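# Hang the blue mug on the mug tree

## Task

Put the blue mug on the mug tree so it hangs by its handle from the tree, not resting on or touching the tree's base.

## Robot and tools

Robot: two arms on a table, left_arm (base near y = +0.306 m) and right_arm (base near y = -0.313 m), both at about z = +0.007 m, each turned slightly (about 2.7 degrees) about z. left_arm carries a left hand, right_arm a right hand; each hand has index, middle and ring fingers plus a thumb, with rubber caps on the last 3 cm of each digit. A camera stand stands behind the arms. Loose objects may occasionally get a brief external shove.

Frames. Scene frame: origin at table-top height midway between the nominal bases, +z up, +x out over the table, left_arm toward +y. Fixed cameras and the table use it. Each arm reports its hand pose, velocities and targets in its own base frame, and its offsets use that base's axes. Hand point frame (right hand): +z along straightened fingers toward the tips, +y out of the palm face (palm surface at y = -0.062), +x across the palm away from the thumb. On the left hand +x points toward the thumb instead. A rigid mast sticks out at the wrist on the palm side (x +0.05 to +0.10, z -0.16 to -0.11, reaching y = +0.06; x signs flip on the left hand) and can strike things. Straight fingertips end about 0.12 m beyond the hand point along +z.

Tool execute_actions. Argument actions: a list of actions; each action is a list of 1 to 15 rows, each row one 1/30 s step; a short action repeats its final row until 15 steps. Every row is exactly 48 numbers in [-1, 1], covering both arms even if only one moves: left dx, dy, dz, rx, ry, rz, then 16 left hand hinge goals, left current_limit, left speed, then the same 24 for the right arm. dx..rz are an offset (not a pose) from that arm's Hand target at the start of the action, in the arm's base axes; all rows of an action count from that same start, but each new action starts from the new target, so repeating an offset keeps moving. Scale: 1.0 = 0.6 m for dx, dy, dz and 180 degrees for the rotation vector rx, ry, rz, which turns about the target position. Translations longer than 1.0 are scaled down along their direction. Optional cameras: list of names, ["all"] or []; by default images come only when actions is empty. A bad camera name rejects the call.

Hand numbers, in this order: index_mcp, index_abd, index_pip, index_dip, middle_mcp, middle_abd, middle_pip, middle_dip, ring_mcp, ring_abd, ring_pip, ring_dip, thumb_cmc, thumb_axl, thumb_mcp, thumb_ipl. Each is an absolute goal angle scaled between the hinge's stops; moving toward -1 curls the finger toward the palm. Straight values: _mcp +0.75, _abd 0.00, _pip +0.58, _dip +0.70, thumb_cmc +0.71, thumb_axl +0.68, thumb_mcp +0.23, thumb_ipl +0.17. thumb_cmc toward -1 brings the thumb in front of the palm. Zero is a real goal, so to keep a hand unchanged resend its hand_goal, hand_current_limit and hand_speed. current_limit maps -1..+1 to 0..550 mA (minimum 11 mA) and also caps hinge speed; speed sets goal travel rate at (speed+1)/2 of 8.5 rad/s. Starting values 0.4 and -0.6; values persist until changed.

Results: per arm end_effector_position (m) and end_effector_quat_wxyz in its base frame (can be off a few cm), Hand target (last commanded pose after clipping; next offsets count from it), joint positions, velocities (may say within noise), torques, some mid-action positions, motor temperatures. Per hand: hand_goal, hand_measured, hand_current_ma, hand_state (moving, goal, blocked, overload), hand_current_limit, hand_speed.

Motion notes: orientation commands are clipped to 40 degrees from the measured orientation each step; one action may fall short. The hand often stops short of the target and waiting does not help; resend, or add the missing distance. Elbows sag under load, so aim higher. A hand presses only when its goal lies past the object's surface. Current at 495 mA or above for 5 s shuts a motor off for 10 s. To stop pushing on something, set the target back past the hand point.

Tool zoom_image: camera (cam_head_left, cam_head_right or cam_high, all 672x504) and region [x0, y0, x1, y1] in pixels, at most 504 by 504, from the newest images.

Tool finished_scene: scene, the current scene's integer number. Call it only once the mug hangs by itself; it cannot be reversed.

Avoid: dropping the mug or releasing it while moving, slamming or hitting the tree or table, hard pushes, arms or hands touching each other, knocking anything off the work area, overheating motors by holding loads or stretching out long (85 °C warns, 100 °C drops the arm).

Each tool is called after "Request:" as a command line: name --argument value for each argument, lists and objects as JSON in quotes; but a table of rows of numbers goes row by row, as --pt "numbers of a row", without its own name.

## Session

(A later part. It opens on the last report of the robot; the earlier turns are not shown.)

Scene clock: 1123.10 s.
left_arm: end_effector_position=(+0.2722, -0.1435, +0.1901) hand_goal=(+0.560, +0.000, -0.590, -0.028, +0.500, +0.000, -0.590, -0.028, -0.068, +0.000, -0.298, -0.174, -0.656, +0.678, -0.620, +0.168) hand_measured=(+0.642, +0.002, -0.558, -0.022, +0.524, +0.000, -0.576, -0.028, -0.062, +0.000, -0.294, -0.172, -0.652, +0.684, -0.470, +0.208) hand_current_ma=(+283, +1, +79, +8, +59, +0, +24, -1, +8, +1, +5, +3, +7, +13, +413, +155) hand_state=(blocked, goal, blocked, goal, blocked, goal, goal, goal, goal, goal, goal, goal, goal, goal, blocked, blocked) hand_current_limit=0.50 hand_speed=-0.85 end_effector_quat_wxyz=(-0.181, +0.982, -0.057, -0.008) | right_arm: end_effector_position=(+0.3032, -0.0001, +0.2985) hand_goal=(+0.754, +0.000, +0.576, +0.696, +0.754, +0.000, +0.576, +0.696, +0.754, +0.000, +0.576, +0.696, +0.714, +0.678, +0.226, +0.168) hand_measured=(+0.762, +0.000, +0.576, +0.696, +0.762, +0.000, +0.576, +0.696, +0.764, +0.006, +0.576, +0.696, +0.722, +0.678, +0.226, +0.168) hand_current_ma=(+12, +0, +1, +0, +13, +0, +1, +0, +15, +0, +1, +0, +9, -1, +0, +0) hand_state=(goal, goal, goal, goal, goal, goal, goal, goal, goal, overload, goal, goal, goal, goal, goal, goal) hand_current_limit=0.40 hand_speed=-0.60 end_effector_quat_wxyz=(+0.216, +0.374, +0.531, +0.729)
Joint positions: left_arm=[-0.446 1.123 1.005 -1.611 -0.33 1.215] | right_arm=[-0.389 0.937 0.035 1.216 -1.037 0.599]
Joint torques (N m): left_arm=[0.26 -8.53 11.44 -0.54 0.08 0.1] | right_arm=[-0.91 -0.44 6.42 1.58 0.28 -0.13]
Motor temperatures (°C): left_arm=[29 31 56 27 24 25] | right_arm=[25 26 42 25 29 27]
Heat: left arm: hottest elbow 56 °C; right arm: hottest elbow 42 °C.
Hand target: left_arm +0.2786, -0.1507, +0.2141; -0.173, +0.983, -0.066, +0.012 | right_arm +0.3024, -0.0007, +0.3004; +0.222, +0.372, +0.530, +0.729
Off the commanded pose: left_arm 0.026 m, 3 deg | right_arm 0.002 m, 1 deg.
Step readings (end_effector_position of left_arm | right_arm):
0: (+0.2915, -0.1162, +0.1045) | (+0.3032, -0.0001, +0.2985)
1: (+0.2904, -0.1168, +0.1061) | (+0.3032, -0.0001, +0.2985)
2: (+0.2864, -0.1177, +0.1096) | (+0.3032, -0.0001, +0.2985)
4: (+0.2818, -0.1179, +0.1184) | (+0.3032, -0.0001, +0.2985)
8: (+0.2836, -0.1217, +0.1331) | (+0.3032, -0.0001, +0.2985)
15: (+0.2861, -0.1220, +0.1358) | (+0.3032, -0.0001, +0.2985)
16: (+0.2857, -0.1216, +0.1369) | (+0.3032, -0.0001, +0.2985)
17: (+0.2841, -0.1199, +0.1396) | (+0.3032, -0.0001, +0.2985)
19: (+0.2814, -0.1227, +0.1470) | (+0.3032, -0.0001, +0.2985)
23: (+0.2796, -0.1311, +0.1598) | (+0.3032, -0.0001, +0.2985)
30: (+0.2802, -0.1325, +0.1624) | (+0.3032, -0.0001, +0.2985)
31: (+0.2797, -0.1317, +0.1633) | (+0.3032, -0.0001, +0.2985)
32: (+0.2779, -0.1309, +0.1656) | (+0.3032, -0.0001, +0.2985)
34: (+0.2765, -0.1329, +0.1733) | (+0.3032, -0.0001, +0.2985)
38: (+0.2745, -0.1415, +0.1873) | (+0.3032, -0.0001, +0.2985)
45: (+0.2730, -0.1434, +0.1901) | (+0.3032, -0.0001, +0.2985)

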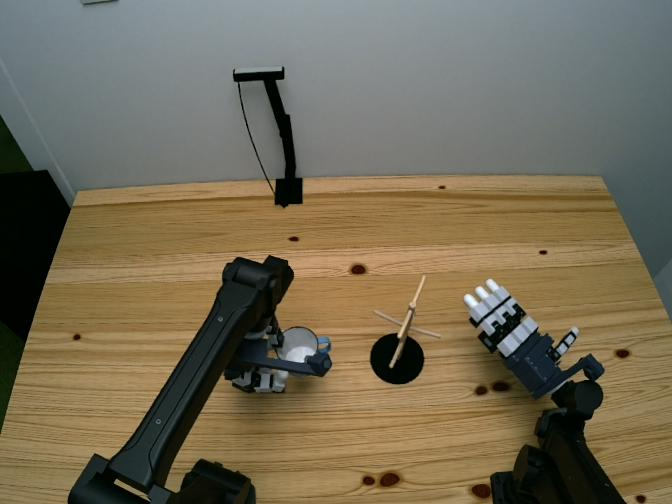

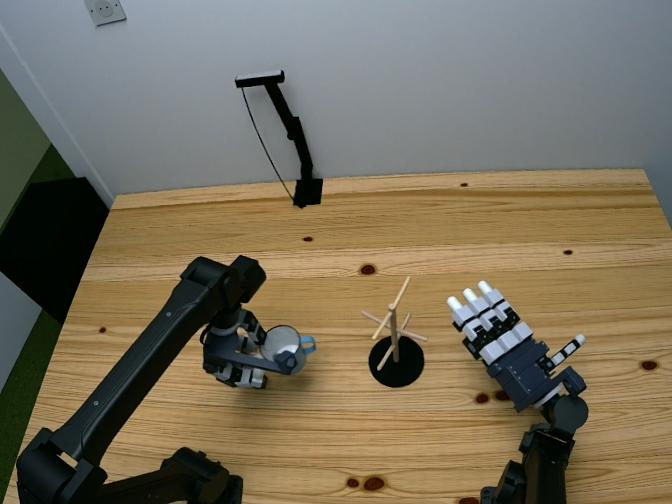

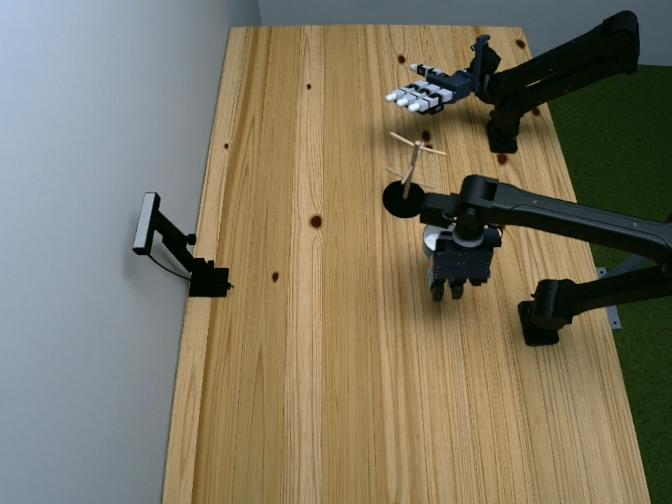

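Request:
execute_actions --actions '[[[0,-0.02,0.02,0,0,-0.111,0.56,0,-0.591,-0.029,0.50,0,-0.591,-0.029,-0.0685,0,-0.299,-0.174,-0.657,0.677,-0.62,0.168,0.5,-0.85,0,0,0,0,0,0,0.754,0,0.576,0.696,0.754,0,0.576,0.696,0.754,0,0.576,0.696,0.714,0.678,0.226,0.168,0.4,-0.6]],[[0,-0.02,0.02,0,0,-0.1,0.56,0,-0.591,-0.029,0.50,0,-0.591,-0.029,-0.0685,0,-0.299,-0.174,-0.657,0.677,-0.62,0.168,0.5,-0.85,0,0,0,0,0,0,0.754,0,0.576,0.696,0.754,0,0.576,0.696,0.754,0,0.576,0.696,0.714,0.678,0.226,0.168,0.4,-0.6]],[[0,-0.016,0.01,-0.0713,0.0431,0,0.56,0,-0.591,-0.029,0.50,0,-0.591,-0.029,-0.0685,0,-0.299,-0.174,-0.657,0.677,-0.62,0.168,0.5,-0.85,0,0,0,0,0,0,0.754,0,0.576,0.696,0.754,0,0.576,0.696,0.754,0,0.576,0.696,0.714,0.678,0.226,0.168,0.4,-0.6]]]' --cameras '["all"]'

Request:
zoom_image --camera "cam_head_right" --region '[200, 270, 340, 410]'

Scene clock: 1136.67 s.
left_arm: end_effector_position=(+0.2601, -0.1752, +0.2215) hand_goal=(+0.560, +0.000, -0.590, -0.028, +0.500, +0.000, -0.590, -0.028, -0.068, +0.000, -0.298, -0.174, -0.656, +0.678, -0.620, +0.168) hand_measured=(+0.632, +0.002, -0.558, -0.028, +0.526, +0.000, -0.588, -0.034, -0.062, +0.000, -0.294, -0.172, -0.654, +0.684, -0.466, +0.218) hand_current_ma=(+239, +1, +80, +0, +61, +0, +2, -8, +11, +1, +5, +2, +3, +10, +412, +202) hand_state=(blocked, goal, blocked, goal, blocked, goal, goal, goal, goal, goal, goal, goal, goal, goal, blocked, blocked) hand_current_limit=0.50 hand_speed=-0.85 end_effector_quat_wxyz=(-0.038, +0.925, -0.377, +0.010) | right_arm: end_effector_position=(+0.3032, -0.0001, +0.2985) hand_goal=(+0.754, +0.000, +0.576, +0.696, +0.754, +0.000, +0.576, +0.696, +0.754, +0.000, +0.576, +0.696, +0.714, +0.678, +0.226, +0.168) hand_measured=(+0.762, +0.000, +0.576, +0.696, +0.762, +0.000, +0.576, +0.696, +0.764, +0.006, +0.576, +0.696, +0.722, +0.678, +0.226, +0.168) hand_current_ma=(+12, +0, +1, +0, +13, +0, +1, +0, +15, +0, +1, +0, +9, -1, +0, +0) hand_state=(goal, goal, goal, goal, goal, goal, goal, goal, goal, overload, goal, goal, goal, goal, goal, goal) hand_current_limit=0.40 hand_speed=-0.60 end_effector_quat_wxyz=(+0.216, +0.374, +0.531, +0.729)
Joint positions: left_arm=[-0.354 1.158 1.081 -1.471 -0.075 1.991] | right_arm=[-0.389 0.937 0.035 1.216 -1.037 0.599]
Joint torques (N m): left_arm=[1.26 -8.35 12.01 0.8 0.45 0.1] | right_arm=[-0.56 -0.56 6.35 1.59 0.29 -0.15]
Motor temperatures (°C): left_arm=[29 31 56 27 25 25] | right_arm=[25 26 42 25 29 27]
Heat: left arm: hottest elbow 56 °C; right arm: hottest elbow 42 °C.
Hand target: left_arm +0.2786, -0.1843, +0.2441; -0.032, +0.922, -0.382, +0.048 | right_arm +0.3024, -0.0007, +0.3004; +0.222, +0.372, +0.530, +0.729
Off the commanded pose: left_arm 0.030 m, 4 deg | right_arm 0.002 m, 1 deg.
Step readings (end_effector_position of left_arm | right_arm):
0: (+0.2722, -0.1435, +0.1901) | (+0.3032, -0.0001, +0.2985)
1: (+0.2710, -0.1419, +0.1903) | (+0.3032, -0.0001, +0.2985)
2: (+0.2701, -0.1396, +0.1913) | (+0.3032, -0.0001, +0.2985)
4: (+0.2685, -0.1422, +0.1955) | (+0.3032, -0.0001, +0.2985)
8: (+0.2660, -0.1512, +0.2004) | (+0.3032, -0.0001, +0.2985)
15: (+0.2616, -0.1520, +0.2011) | (+0.3032, -0.0001, +0.2985)
16: (+0.2605, -0.1522, +0.2017) | (+0.3032, -0.0001, +0.2985)
17: (+0.2610, -0.1527, +0.2029) | (+0.3032, -0.0001, +0.2985)
19: (+0.2637, -0.1564, +0.2083) | (+0.3032, -0.0001, +0.2985)
23: (+0.2661, -0.1657, +0.2173) | (+0.3032, -0.0001, +0.2985)
30: (+0.2623, -0.1639, +0.2179) | (+0.3032, -0.0001, +0.2985)
31: (+0.2591, -0.1709, +0.2200) | (+0.3032, -0.0001, +0.2985)
32: (+0.2542, -0.1826, +0.2251) | (+0.3032, -0.0001, +0.2985)
34: (+0.2537, -0.1860, +0.2281) | (+0.3032, -0.0001, +0.2985)
38: (+0.2611, -0.1769, +0.2227) | (+0.3032, -0.0001, +0.2985)
45: (+0.2606, -0.1754, +0.2215) | (+0.3032, -0.0001, +0.2985)

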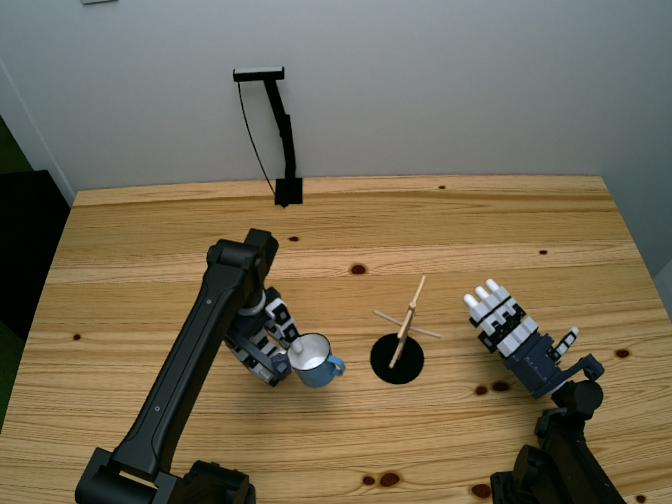

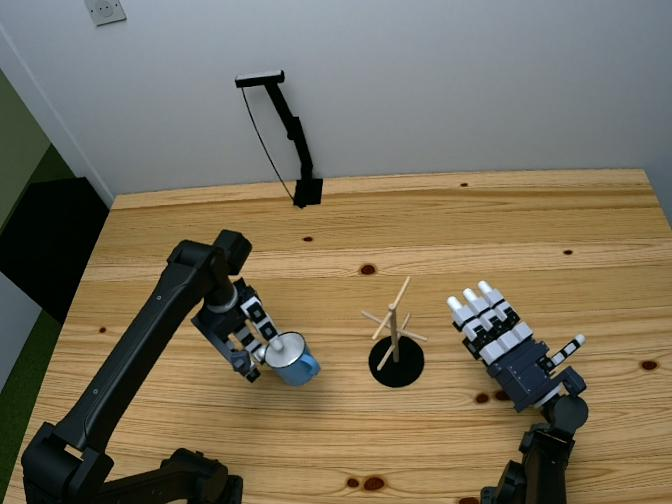

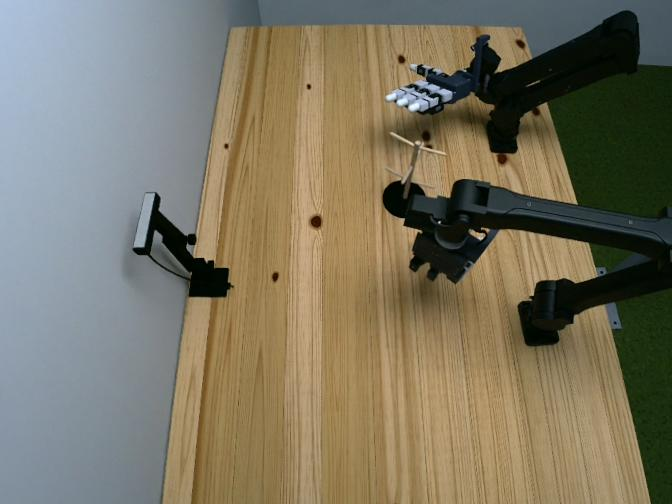

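Scaled by 3.600 from the camera's 672x504 image, which has a finer 960x720 frame.

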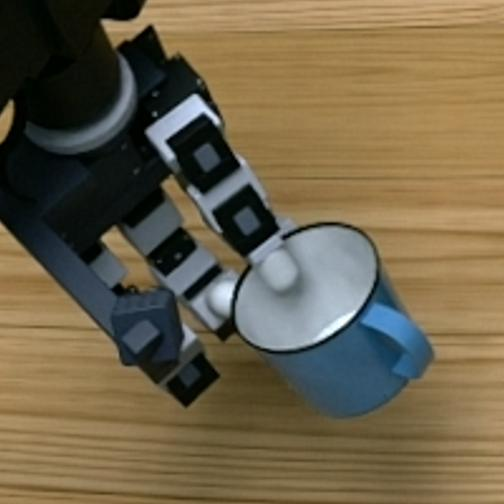

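Request:
execute_actions --actions '[[[0,-0.0375,0,-0.0713,0.0431,0,0.56,0,-0.591,-0.029,0.50,0,-0.591,-0.029,-0.0685,0,-0.299,-0.174,-0.657,0.677,-0.62,0.168,0.5,-0.85,0,0,0,0,0,0,0.754,0,0.576,0.696,0.754,0,0.576,0.696,0.754,0,0.576,0.696,0.714,0.678,0.226,0.168,0.4,-0.6]],[[0,-0.0375,0,-0.0713,0.0431,0,0.56,0,-0.591,-0.029,0.50,0,-0.591,-0.029,-0.0685,0,-0.299,-0.174,-0.657,0.677,-0.62,0.168,0.5,-0.85,0,0,0,0,0,0,0.754,0,0.576,0.696,0.754,0,0.576,0.696,0.754,0,0.576,0.696,0.714,0.678,0.226,0.168,0.4,-0.6]]]' --cameras '["all"]'

Request:
zoom_image --camera "cam_head_right" --region '[220, 260, 420, 410]'

Request:
zoom_image --camera "cam_head_left" --region '[240, 260, 440, 410]'

Request:
zoom_image --camera "cam_high" --region '[370, 120, 490, 240]'

Scene clock: 1159.33 s.
left_arm: end_effector_position=(+0.2735, -0.2291, +0.2348) hand_goal=(+0.560, +0.000, -0.590, -0.028, +0.500, +0.000, -0.590, -0.028, -0.068, +0.000, -0.298, -0.174, -0.656, +0.678, -0.620, +0.168) hand_measured=(+0.640, +0.002, -0.560, -0.030, +0.532, +0.000, -0.594, -0.040, -0.058, +0.000, -0.294, -0.172, -0.652, +0.684, -0.462, +0.218) hand_current_ma=(+281, +1, +74, -1, +84, +0, -5, -21, +18, +0, +5, +2, +5, +12, +412, +206) hand_state=(blocked, goal, blocked, goal, blocked, goal, goal, goal, goal, goal, goal, goal, goal, goal, blocked, blocked) hand_current_limit=0.50 hand_speed=-0.85 end_effector_quat_wxyz=(+0.216, +0.906, -0.364, -0.006) | right_arm: end_effector_position=(+0.3032, -0.0001, +0.2985) hand_goal=(+0.754, +0.000, +0.576, +0.696, +0.754, +0.000, +0.576, +0.696, +0.754, +0.000, +0.576, +0.696, +0.714, +0.678, +0.226, +0.168) hand_measured=(+0.762, +0.000, +0.576, +0.696, +0.762, +0.000, +0.576, +0.696, +0.764, +0.006, +0.576, +0.696, +0.722, +0.678, +0.226, +0.168) hand_current_ma=(+12, +0, +1, +0, +13, +0, +1, +0, +15, +0, +1, +0, +9, -1, +0, +0) hand_state=(goal, goal, goal, goal, goal, goal, goal, goal, goal, overload, goal, goal, goal, goal, goal, goal) hand_current_limit=0.40 hand_speed=-0.60 end_effector_quat_wxyz=(+0.216, +0.374, +0.531, +0.729)
Joint positions: left_arm=[-0.262 1.302 1.078 -1.416 0.431 2.087] | right_arm=[-0.389 0.937 0.035 1.216 -1.037 0.599]
Joint torques (N m): left_arm=[2.08 -10.75 8.43 0.43 1.04 0.05] | right_arm=[-0.67 -0.62 6.41 1.55 0.28 -0.13]
Motor temperatures (°C): left_arm=[29 31 61 27 25 25] | right_arm=[25 26 42 25 29 27]
Heat: left arm: hottest elbow 61 °C; right arm: hottest elbow 42 °C.
Hand target: left_arm +0.2786, -0.2292, +0.2441; +0.225, +0.905, -0.362, +0.008 | right_arm +0.3024, -0.0007, +0.3004; +0.222, +0.372, +0.530, +0.729
Off the commanded pose: left_arm 0.011 m, 2 deg | right_arm 0.002 m, 1 deg.
Step readings (end_effector_position of left_arm | right_arm):
0: (+0.2601, -0.1752, +0.2215) | (+0.3032, -0.0001, +0.2985)
1: (+0.2572, -0.1834, +0.2260) | (+0.3032, -0.0001, +0.2985)
2: (+0.2547, -0.1955, +0.2343) | (+0.3032, -0.0001, +0.2985)
4: (+0.2570, -0.2052, +0.2377) | (+0.3032, -0.0001, +0.2985)
8: (+0.2640, -0.2044, +0.2275) | (+0.3032, -0.0001, +0.2985)
15: (+0.2648, -0.2042, +0.2262) | (+0.3032, -0.0001, +0.2985)
16: (+0.2629, -0.2112, +0.2323) | (+0.3032, -0.0001, +0.2985)
17: (+0.2619, -0.2217, +0.2437) | (+0.3032, -0.0001, +0.2985)
19: (+0.2662, -0.2285, +0.2475) | (+0.3032, -0.0001, +0.2985)
23: (+0.2747, -0.2298, +0.2363) | (+0.3032, -0.0001, +0.2985)
30: (+0.2737, -0.2292, +0.2348) | (+0.3032, -0.0001, +0.2985)

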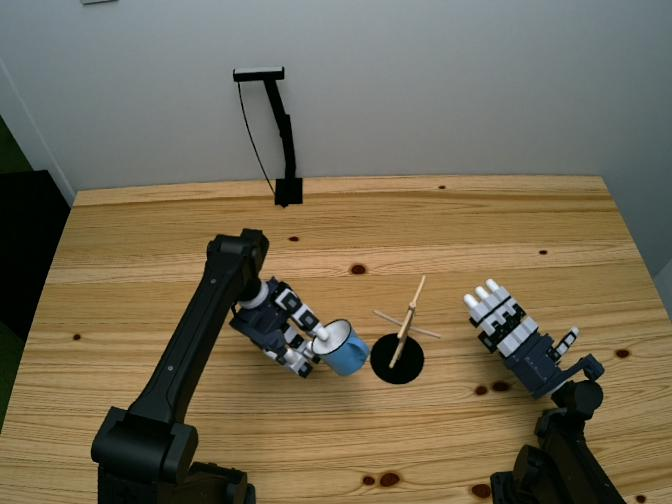

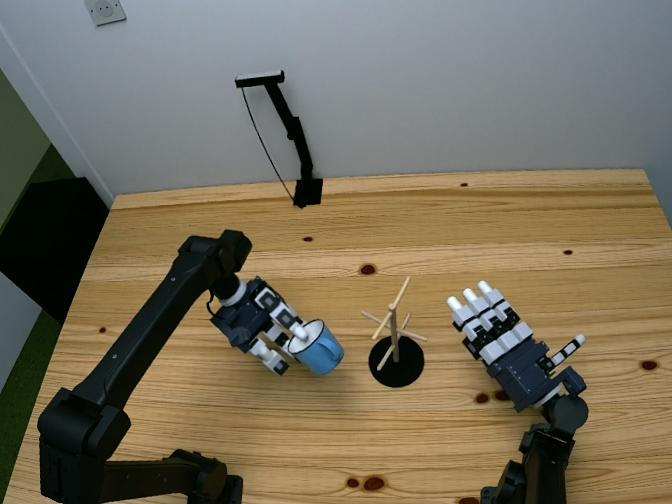

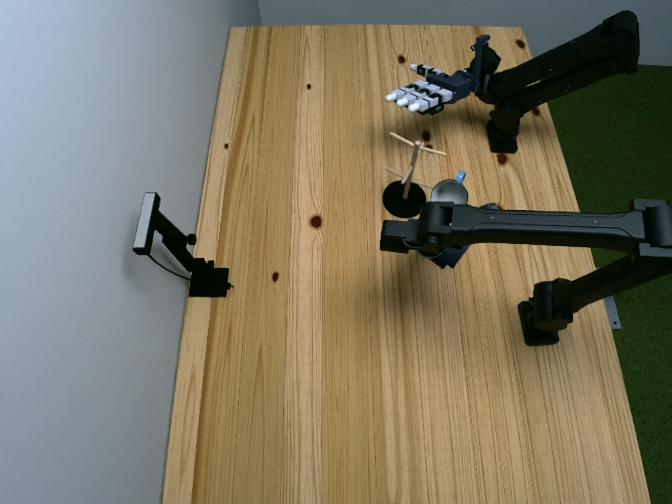

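Scaled by 2.520 from the camera's 672x504 image, which has a finer 960x720 frame.

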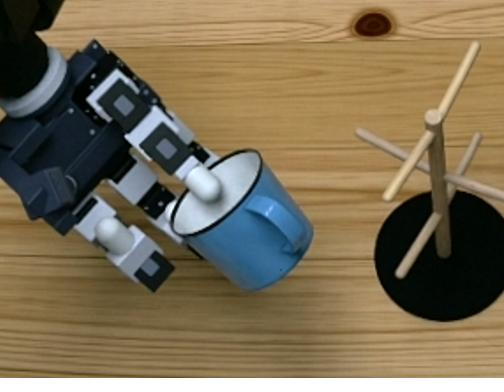

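Scaled by 2.520 from the camera's 672x504 image, which has a finer 960x720 frame.

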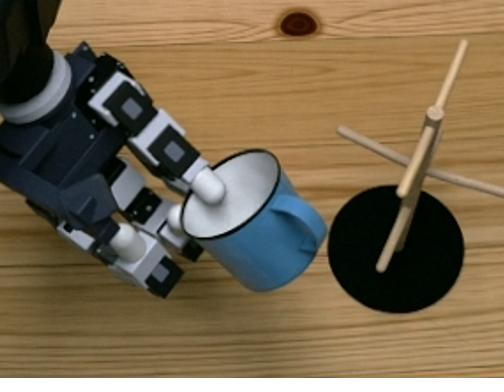

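Scaled by 4.200 from the camera's 672x504 image, which has a finer 960x720 frame.

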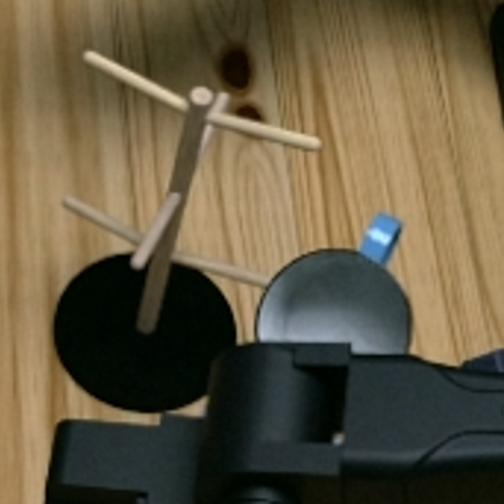

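Request:
zoom_image --camera "cam_head_left" --region '[300, 300, 420, 390]'

Request:
zoom_image --camera "cam_head_right" --region '[280, 300, 400, 390]'

Request:
zoom_image --camera "cam_high" --region '[410, 130, 490, 210]'

Scaled by 4.200 from the camera's 672x504 image, which has a finer 960x720 frame.

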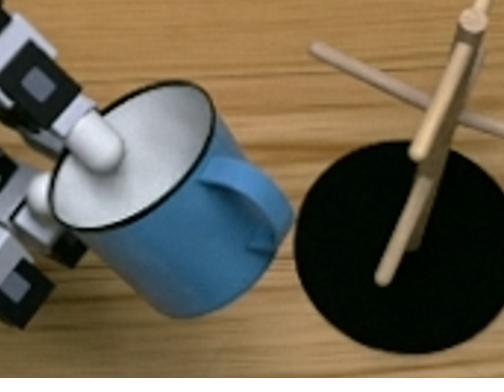

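Scaled by 4.200 from the camera's 672x504 image, which has a finer 960x720 frame.

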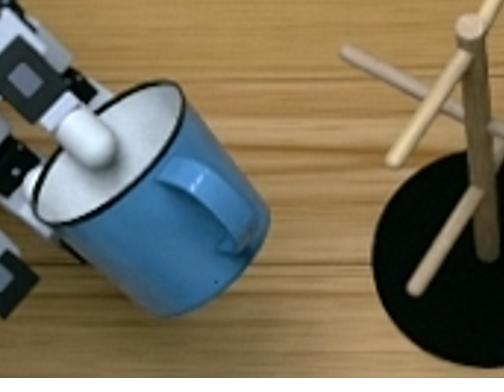

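Scaled by 6.300 from the camera's 672x504 image, which has a finer 960x720 frame.

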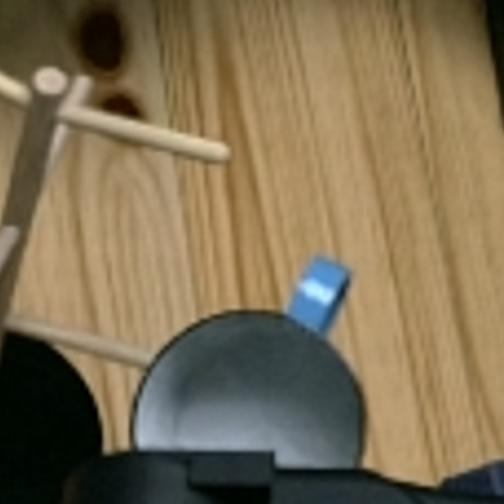

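Request:
execute_actions --actions '[[[-0.011,-0.0388,-0.005,0,0,0,0.56,0,-0.591,-0.029,0.50,0,-0.591,-0.029,-0.0685,0,-0.299,-0.174,-0.657,0.677,-0.62,0.168,0.5,-0.85,0,0,0,0,0,0,0.754,0,0.576,0.696,0.754,0,0.576,0.696,0.754,0,0.576,0.696,0.714,0.678,0.226,0.168,0.4,-0.6]],[[-0.011,-0.0388,-0.005,0,0,0,0.56,0,-0.591,-0.029,0.50,0,-0.591,-0.029,-0.0685,0,-0.299,-0.174,-0.657,0.677,-0.62,0.168,0.5,-0.85,0,0,0,0,0,0,0.754,0,0.576,0.696,0.754,0,0.576,0.696,0.754,0,0.576,0.696,0.714,0.678,0.226,0.168,0.4,-0.6]]]' --cameras '["all"]'

Request:
zoom_image --camera "cam_head_left" --region '[320, 300, 440, 390]'

Request:
zoom_image --camera "cam_head_right" --region '[300, 300, 420, 390]'

Request:
zoom_image --camera "cam_high" --region '[400, 110, 500, 210]'

Scene clock: 1260.73 s.
left_arm: end_effector_position=(+0.2598, -0.2706, +0.2286) hand_goal=(+0.560, +0.000, -0.590, -0.028, +0.500, +0.000, -0.590, -0.028, -0.068, +0.000, -0.298, -0.174, -0.656, +0.678, -0.620, +0.168) hand_measured=(+0.640, +0.002, -0.560, -0.028, +0.532, +0.000, -0.594, -0.040, -0.058, +0.000, -0.294, -0.172, -0.652, +0.684, -0.462, +0.218) hand_current_ma=(+281, +1, +74, -1, +84, +0, -5, -21, +18, +0, +4, +2, +5, +11, +412, +206) hand_state=(blocked, goal, blocked, goal, blocked, goal, goal, goal, goal, goal, goal, goal, goal, goal, blocked, blocked) hand_current_limit=0.50 hand_speed=-0.85 end_effector_quat_wxyz=(+0.217, +0.905, -0.366, -0.010) | right_arm: end_effector_position=(+0.3032, -0.0001, +0.2985) hand_goal=(+0.754, +0.000, +0.576, +0.696, +0.754, +0.000, +0.576, +0.696, +0.754, +0.000, +0.576, +0.696, +0.714, +0.678, +0.226, +0.168) hand_measured=(+0.762, +0.000, +0.576, +0.696, +0.762, +0.000, +0.576, +0.696, +0.764, +0.006, +0.576, +0.696, +0.722, +0.678, +0.226, +0.168) hand_current_ma=(+12, +0, +1, +0, +13, +0, +1, +0, +15, +0, +1, +0, +9, -1, +0, +0) hand_state=(goal, goal, goal, goal, goal, goal, goal, goal, goal, overload, goal, goal, goal, goal, goal, goal) hand_current_limit=0.40 hand_speed=-0.60 end_effector_quat_wxyz=(+0.216, +0.374, +0.531, +0.729)
Joint positions: left_arm=[-0.385 1.302 1.061 -1.351 0.437 1.959] | right_arm=[-0.389 0.937 0.035 1.216 -1.037 0.599]
Joint torques (N m): left_arm=[1.03 -11.22 8.29 0.66 0.92 -0.19] | right_arm=[-0.73 -0.5 6.34 1.58 0.26 -0.15]
Motor temperatures (°C): left_arm=[29 32 52 27 29 25] | right_arm=[25 26 42 25 29 27]
Heat: left arm: hottest elbow 52 °C; right arm: hottest elbow 42 °C.
Hand target: left_arm +0.2654, -0.2758, +0.2381; +0.225, +0.905, -0.362, +0.008 | right_arm +0.3024, -0.0007, +0.3004; +0.222, +0.372, +0.530, +0.729
Off the commanded pose: left_arm 0.012 m, 2 deg | right_arm 0.002 m, 1 deg.
Step readings (end_effector_position of left_arm | right_arm):
0: (+0.2735, -0.2291, +0.2348) | (+0.3032, -0.0001, +0.2985)
1: (+0.2727, -0.2308, +0.2343) | (+0.3032, -0.0001, +0.2985)
2: (+0.2709, -0.2342, +0.2340) | (+0.3032, -0.0001, +0.2985)
4: (+0.2710, -0.2395, +0.2319) | (+0.3032, -0.0001, +0.2985)
8: (+0.2702, -0.2452, +0.2312) | (+0.3032, -0.0001, +0.2985)
15: (+0.2698, -0.2467, +0.2315) | (+0.3032, -0.0001, +0.2985)
16: (+0.2684, -0.2490, +0.2311) | (+0.3032, -0.0001, +0.2985)
17: (+0.2670, -0.2524, +0.2303) | (+0.3032, -0.0001, +0.2985)
19: (+0.2647, -0.2603, +0.2290) | (+0.3032, -0.0001, +0.2985)
23: (+0.2596, -0.2688, +0.2286) | (+0.3032, -0.0001, +0.2985)
30: (+0.2596, -0.2704, +0.2286) | (+0.3032, -0.0001, +0.2985)

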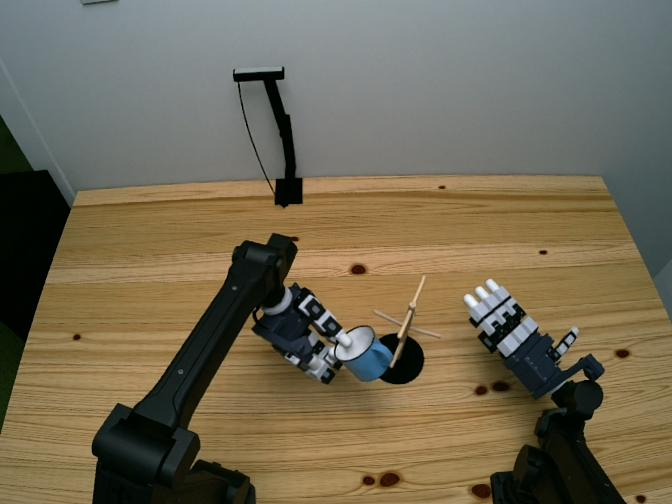

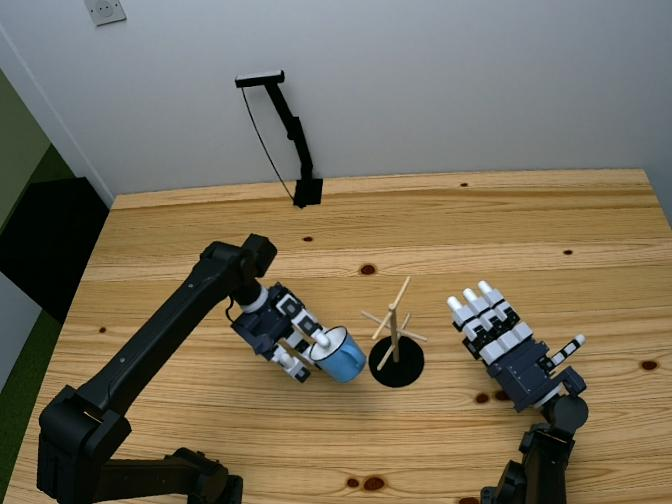

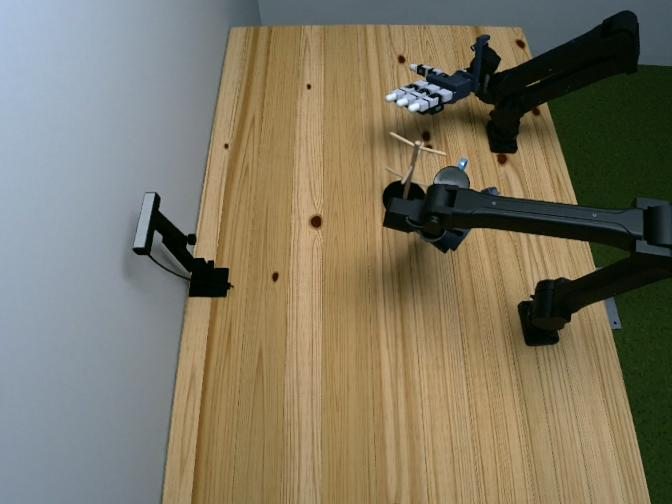

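Scaled by 4.200 from the camera's 672x504 image, which has a finer 960x720 frame.

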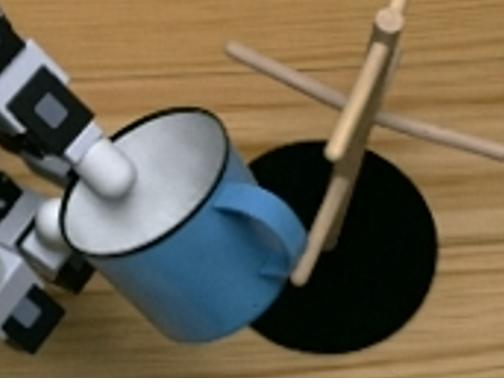

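Scaled by 4.200 from the camera's 672x504 image, which has a finer 960x720 frame.

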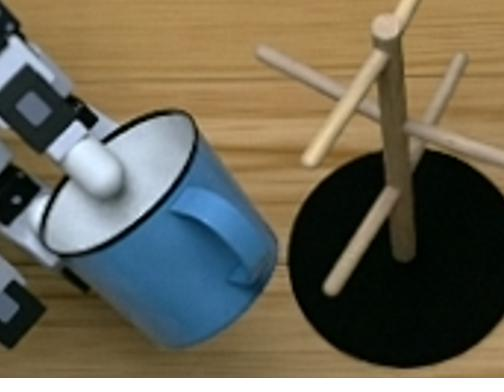

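Scaled by 5.040 from the camera's 672x504 image, which has a finer 960x720 frame.

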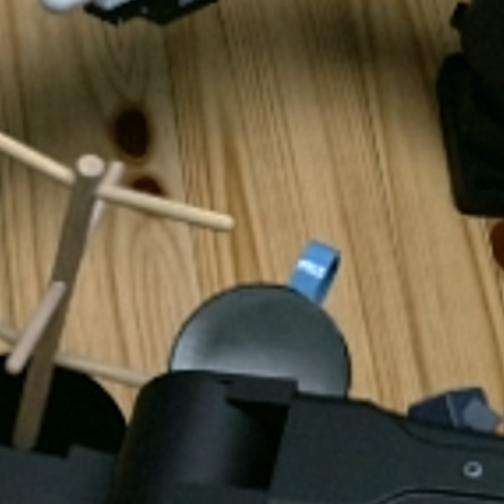

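Request:
zoom_image --camera "cam_head_left" --region '[360, 320, 420, 380]'

Request:
zoom_image --camera "cam_head_right" --region '[330, 320, 390, 380]'

Request:
zoom_image --camera "cam_high" --region '[420, 130, 480, 190]'

Scaled by 8.400 from the camera's 672x504 image, which has a finer 960x720 frame.

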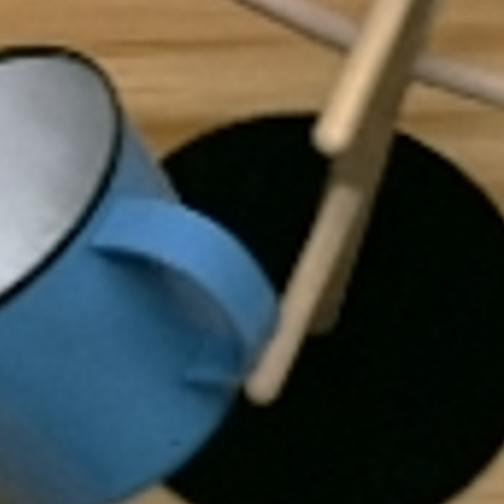

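Scaled by 8.400 from the camera's 672x504 image, which has a finer 960x720 frame.

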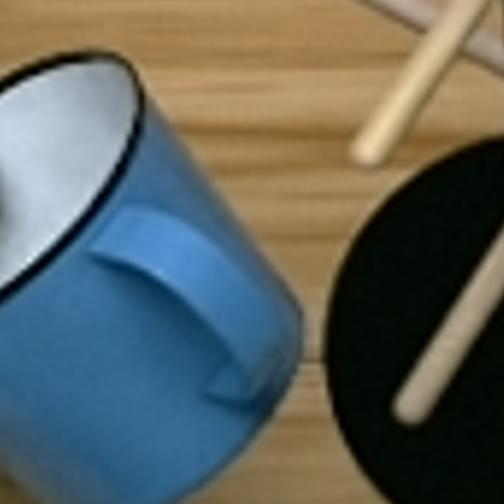

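Scaled by 8.400 from the camera's 672x504 image, which has a finer 960x720 frame.

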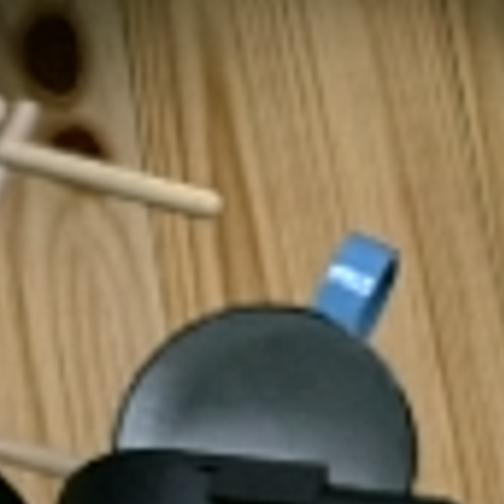

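Request:
execute_actions --actions '[[[0.0065,-0.0215,0.0103,0,0,0,0.56,0,-0.591,-0.029,0.50,0,-0.591,-0.029,-0.0685,0,-0.299,-0.174,-0.657,0.677,-0.62,0.168,0.5,-0.85,0,0,0,0,0,0,0.754,0,0.576,0.696,0.754,0,0.576,0.696,0.754,0,0.576,0.696,0.714,0.678,0.226,0.168,0.4,-0.6]]]' --cameras '["all"]'

Request:
zoom_image --camera "cam_head_left" --region '[360, 310, 420, 370]'

Request:
zoom_image --camera "cam_head_right" --region '[330, 310, 390, 370]'

Request:
zoom_image --camera "cam_high" --region '[420, 130, 480, 190]'

Scene clock: 1357.10 s.
left_arm: end_effector_position=(+0.2572, -0.2768, +0.2287) hand_goal=(+0.560, +0.000, -0.590, -0.028, +0.500, +0.000, -0.590, -0.028, -0.068, +0.000, -0.298, -0.174, -0.656, +0.678, -0.620, +0.168) hand_measured=(+0.640, +0.002, -0.560, -0.028, +0.532, +0.000, -0.594, -0.040, -0.058, +0.000, -0.294, -0.172, -0.652, +0.684, -0.462, +0.218) hand_current_ma=(+281, +1, +74, -1, +84, +0, -4, -21, +18, +0, +4, +2, +5, +11, +413, +206) hand_state=(blocked, goal, blocked, goal, blocked, goal, goal, goal, goal, goal, goal, goal, goal, goal, blocked, blocked) hand_current_limit=0.50 hand_speed=-0.85 end_effector_quat_wxyz=(+0.217, +0.907, -0.360, -0.016) | right_arm: end_effector_position=(+0.3032, -0.0001, +0.2985) hand_goal=(+0.754, +0.000, +0.576, +0.696, +0.754, +0.000, +0.576, +0.696, +0.754, +0.000, +0.576, +0.696, +0.714, +0.678, +0.226, +0.168) hand_measured=(+0.762, +0.000, +0.576, +0.696, +0.762, +0.000, +0.576, +0.696, +0.764, +0.006, +0.576, +0.696, +0.722, +0.678, +0.226, +0.168) hand_current_ma=(+12, +0, +1, +0, +13, +0, +1, +0, +15, +0, +1, +0, +9, -1, +0, +0) hand_state=(goal, goal, goal, goal, goal, goal, goal, goal, goal, overload, goal, goal, goal, goal, goal, goal) hand_current_limit=0.40 hand_speed=-0.60 end_effector_quat_wxyz=(+0.216, +0.374, +0.531, +0.729)
Joint positions: left_arm=[-0.404 1.302 1.061 -1.351 0.437 1.926] | right_arm=[-0.389 0.937 0.035 1.216 -1.037 0.599]
Joint torques (N m): left_arm=[0.15 -9.93 10.52 0.65 0.91 -0.19] | right_arm=[-0.85 -0.5 6.35 1.54 0.27 -0.15]
Heat: left arm: hottest elbow 51 °C; right arm: hottest elbow 42 °C.
Hand target: left_arm +0.2692, -0.2887, +0.2443; +0.225, +0.904, -0.362, +0.008 | right_arm +0.3024, -0.0007, +0.3004; +0.222, +0.372, +0.530, +0.729
Off the commanded pose: left_arm 0.023 m, 3 deg | right_arm 0.002 m, 1 deg.
Step readings (end_effector_position of left_arm | right_arm):
0: (+0.2598, -0.2706, +0.2286) | (+0.3032, -0.0001, +0.2985)
1: (+0.2594, -0.2713, +0.2286) | (+0.3032, -0.0001, +0.2985)
2: (+0.2582, -0.2731, +0.2287) | (+0.3032, -0.0001, +0.2985)
4: (+0.2572, -0.2751, +0.2289) | (+0.3032, -0.0001, +0.2985)
8: (+0.2568, -0.2764, +0.2287) | (+0.3032, -0.0001, +0.2985)
15: (+0.2571, -0.2767, +0.2287) | (+0.3032, -0.0001, +0.2985)

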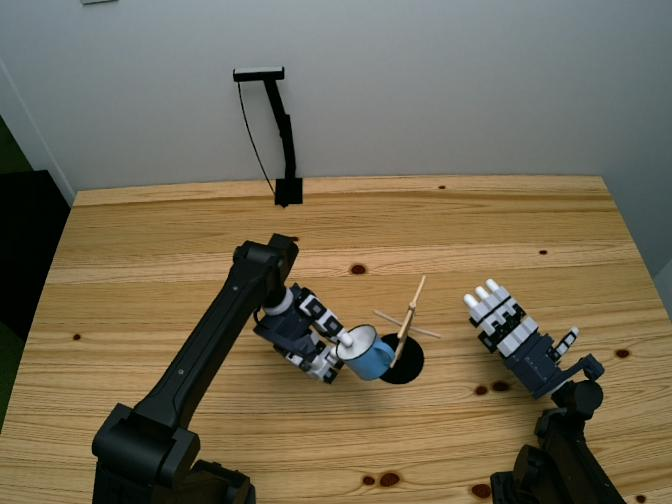

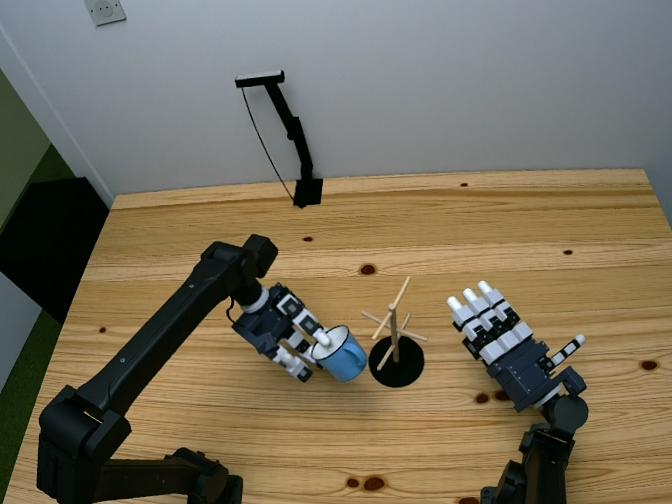

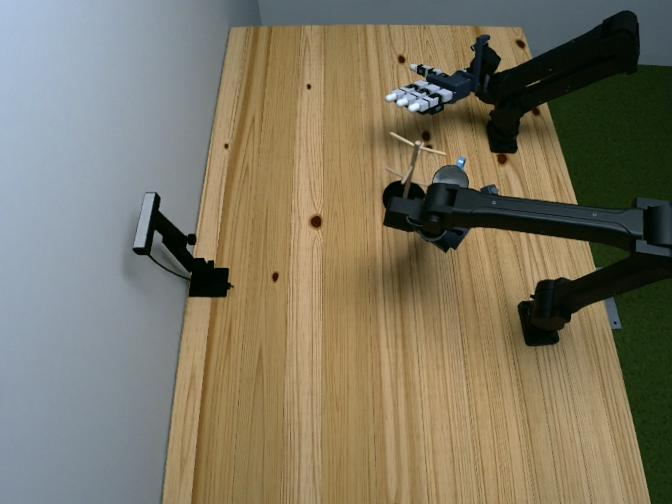

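Scaled by 8.400 from the camera's 672x504 image, which has a finer 960x720 frame.

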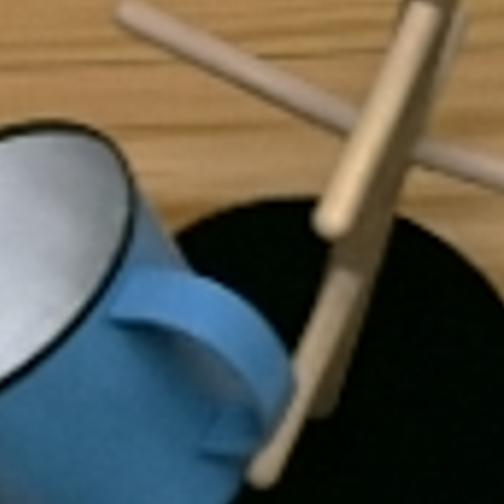

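Scaled by 8.400 from the camera's 672x504 image, which has a finer 960x720 frame.

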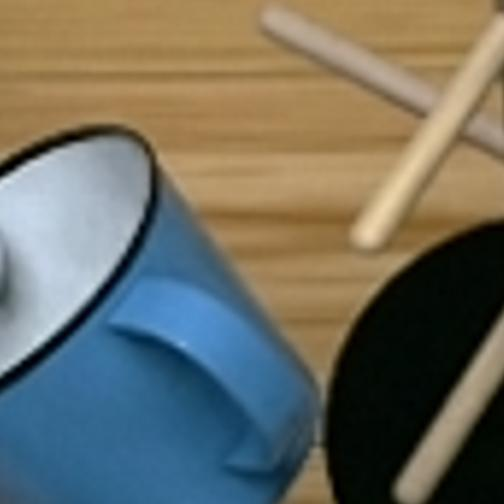

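Scaled by 8.400 from the camera's 672x504 image, which has a finer 960x720 frame.

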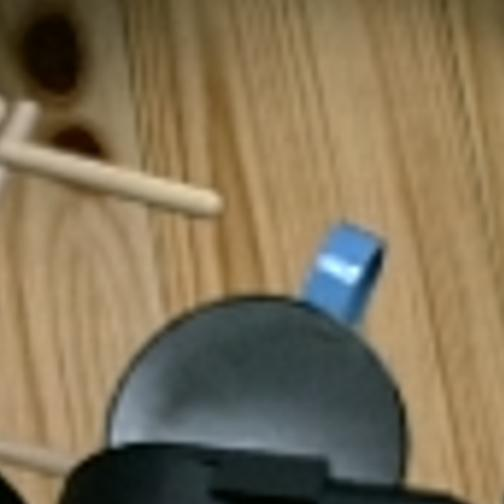

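Request:
execute_actions --actions '[[[0.0107,-0.0163,0.03,0,0,0,0.56,0,-0.591,-0.029,0.50,0,-0.591,-0.029,-0.0685,0,-0.299,-0.174,-0.657,0.677,-0.62,0.168,0.5,-0.85,0,0,0,0,0,0,0.754,0,0.576,0.696,0.754,0,0.576,0.696,0.754,0,0.576,0.696,0.714,0.678,0.226,0.168,0.4,-0.6]]]' --cameras '["all"]'

Request:
zoom_image --camera "cam_head_left" --region '[360, 310, 420, 370]'

Request:
zoom_image --camera "cam_head_right" --region '[330, 310, 390, 370]'

Request:
zoom_image --camera "cam_high" --region '[420, 130, 480, 190]'

Scene clock: 1381.63 s.
left_arm: end_effector_position=(+0.2656, -0.2872, +0.2422) hand_goal=(+0.560, +0.000, -0.590, -0.028, +0.500, +0.000, -0.590, -0.028, -0.068, +0.000, -0.298, -0.174, -0.656, +0.678, -0.620, +0.168) hand_measured=(+0.640, +0.002, -0.560, -0.028, +0.532, +0.000, -0.594, -0.040, -0.058, +0.000, -0.294, -0.172, -0.652, +0.684, -0.462, +0.218) hand_current_ma=(+281, +1, +74, -1, +84, +0, -4, -21, +18, +0, +4, +2, +5, +11, +413, +206) hand_state=(blocked, goal, blocked, goal, blocked, goal, goal, goal, goal, goal, goal, goal, goal, goal, blocked, blocked) hand_current_limit=0.50 hand_speed=-0.85 end_effector_quat_wxyz=(+0.217, +0.907, -0.362, -0.007) | right_arm: end_effector_position=(+0.3032, -0.0001, +0.2985) hand_goal=(+0.754, +0.000, +0.576, +0.696, +0.754, +0.000, +0.576, +0.696, +0.754, +0.000, +0.576, +0.696, +0.714, +0.678, +0.226, +0.168) hand_measured=(+0.762, +0.000, +0.576, +0.696, +0.762, +0.000, +0.576, +0.696, +0.764, +0.006, +0.576, +0.696, +0.722, +0.678, +0.226, +0.168) hand_current_ma=(+12, +0, +1, +0, +13, +0, +1, +0, +15, +0, +1, +0, +9, -1, +0, +0) hand_state=(goal, goal, goal, goal, goal, goal, goal, goal, goal, overload, goal, goal, goal, goal, goal, goal) hand_current_limit=0.40 hand_speed=-0.60 end_effector_quat_wxyz=(+0.216, +0.374, +0.531, +0.729)
Joint positions: left_arm=[-0.421 1.316 1.11 -1.362 0.437 1.908] | right_arm=[-0.389 0.937 0.035 1.216 -1.037 0.599]
Joint torques (N m): left_arm=[0.15 -10.17 11.55 -0.38 0.88 -0.2] | right_arm=[-0.73 -0.56 6.31 1.54 0.29 -0.14]
Heat: left arm: hottest elbow 53 °C; right arm: hottest elbow 42 °C.
Hand target: left_arm +0.2756, -0.2985, +0.2622; +0.225, +0.905, -0.362, +0.007 | right_arm +0.3024, -0.0007, +0.3004; +0.222, +0.372, +0.530, +0.729
Off the commanded pose: left_arm 0.025 m, 2 deg | right_arm 0.002 m, 1 deg.
Step readings (end_effector_position of left_arm | right_arm):
0: (+0.2572, -0.2768, +0.2287) | (+0.3032, -0.0001, +0.2985)
1: (+0.2574, -0.2771, +0.2296) | (+0.3032, -0.0001, +0.2985)
2: (+0.2580, -0.2783, +0.2311) | (+0.3032, -0.0001, +0.2985)
4: (+0.2612, -0.2823, +0.2356) | (+0.3032, -0.0001, +0.2985)
8: (+0.2652, -0.2870, +0.2425) | (+0.3032, -0.0001, +0.2985)
15: (+0.2656, -0.2872, +0.2423) | (+0.3032, -0.0001, +0.2985)

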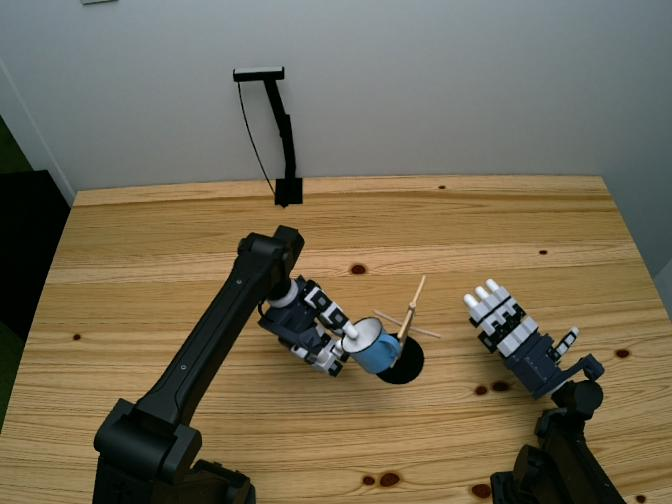

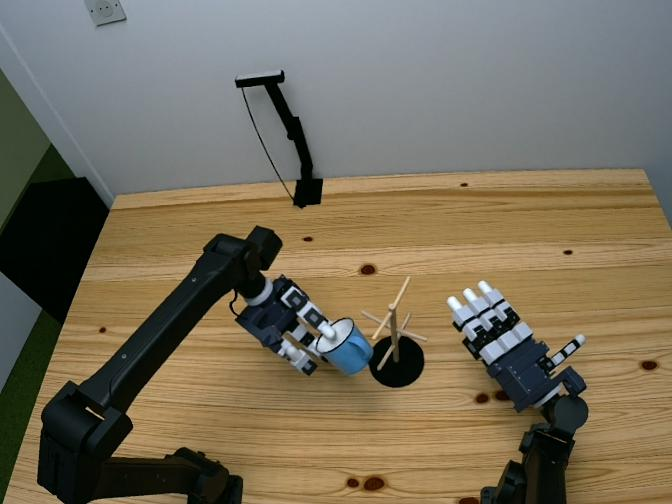

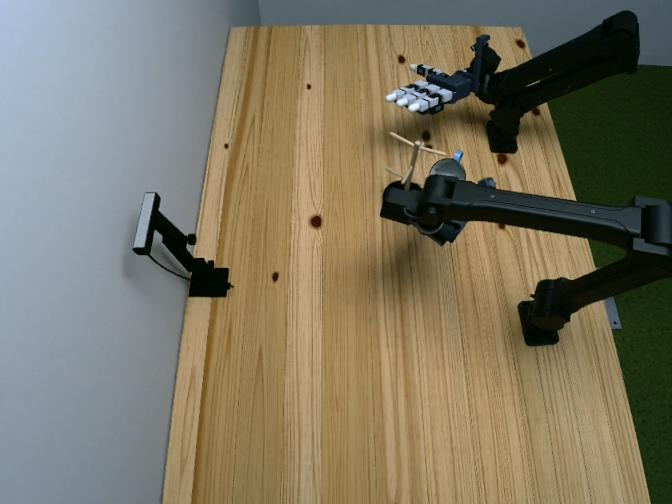

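Scaled by 8.400 from the camera's 672x504 image, which has a finer 960x720 frame.

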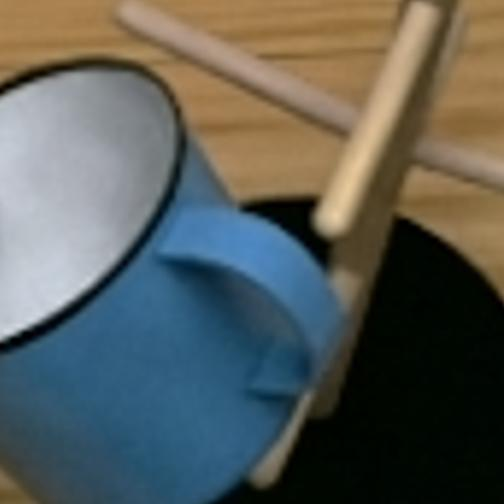

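Scaled by 8.400 from the camera's 672x504 image, which has a finer 960x720 frame.

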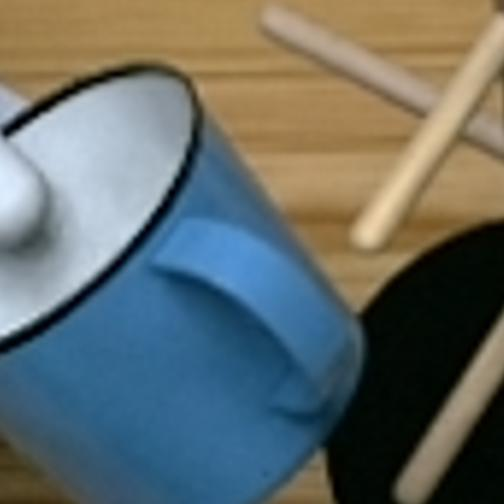

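Scaled by 8.400 from the camera's 672x504 image, which has a finer 960x720 frame.

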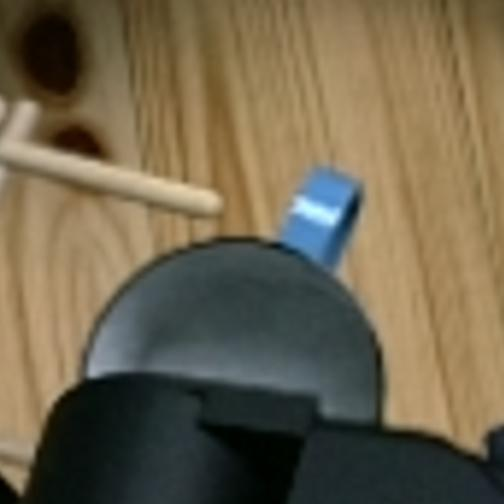

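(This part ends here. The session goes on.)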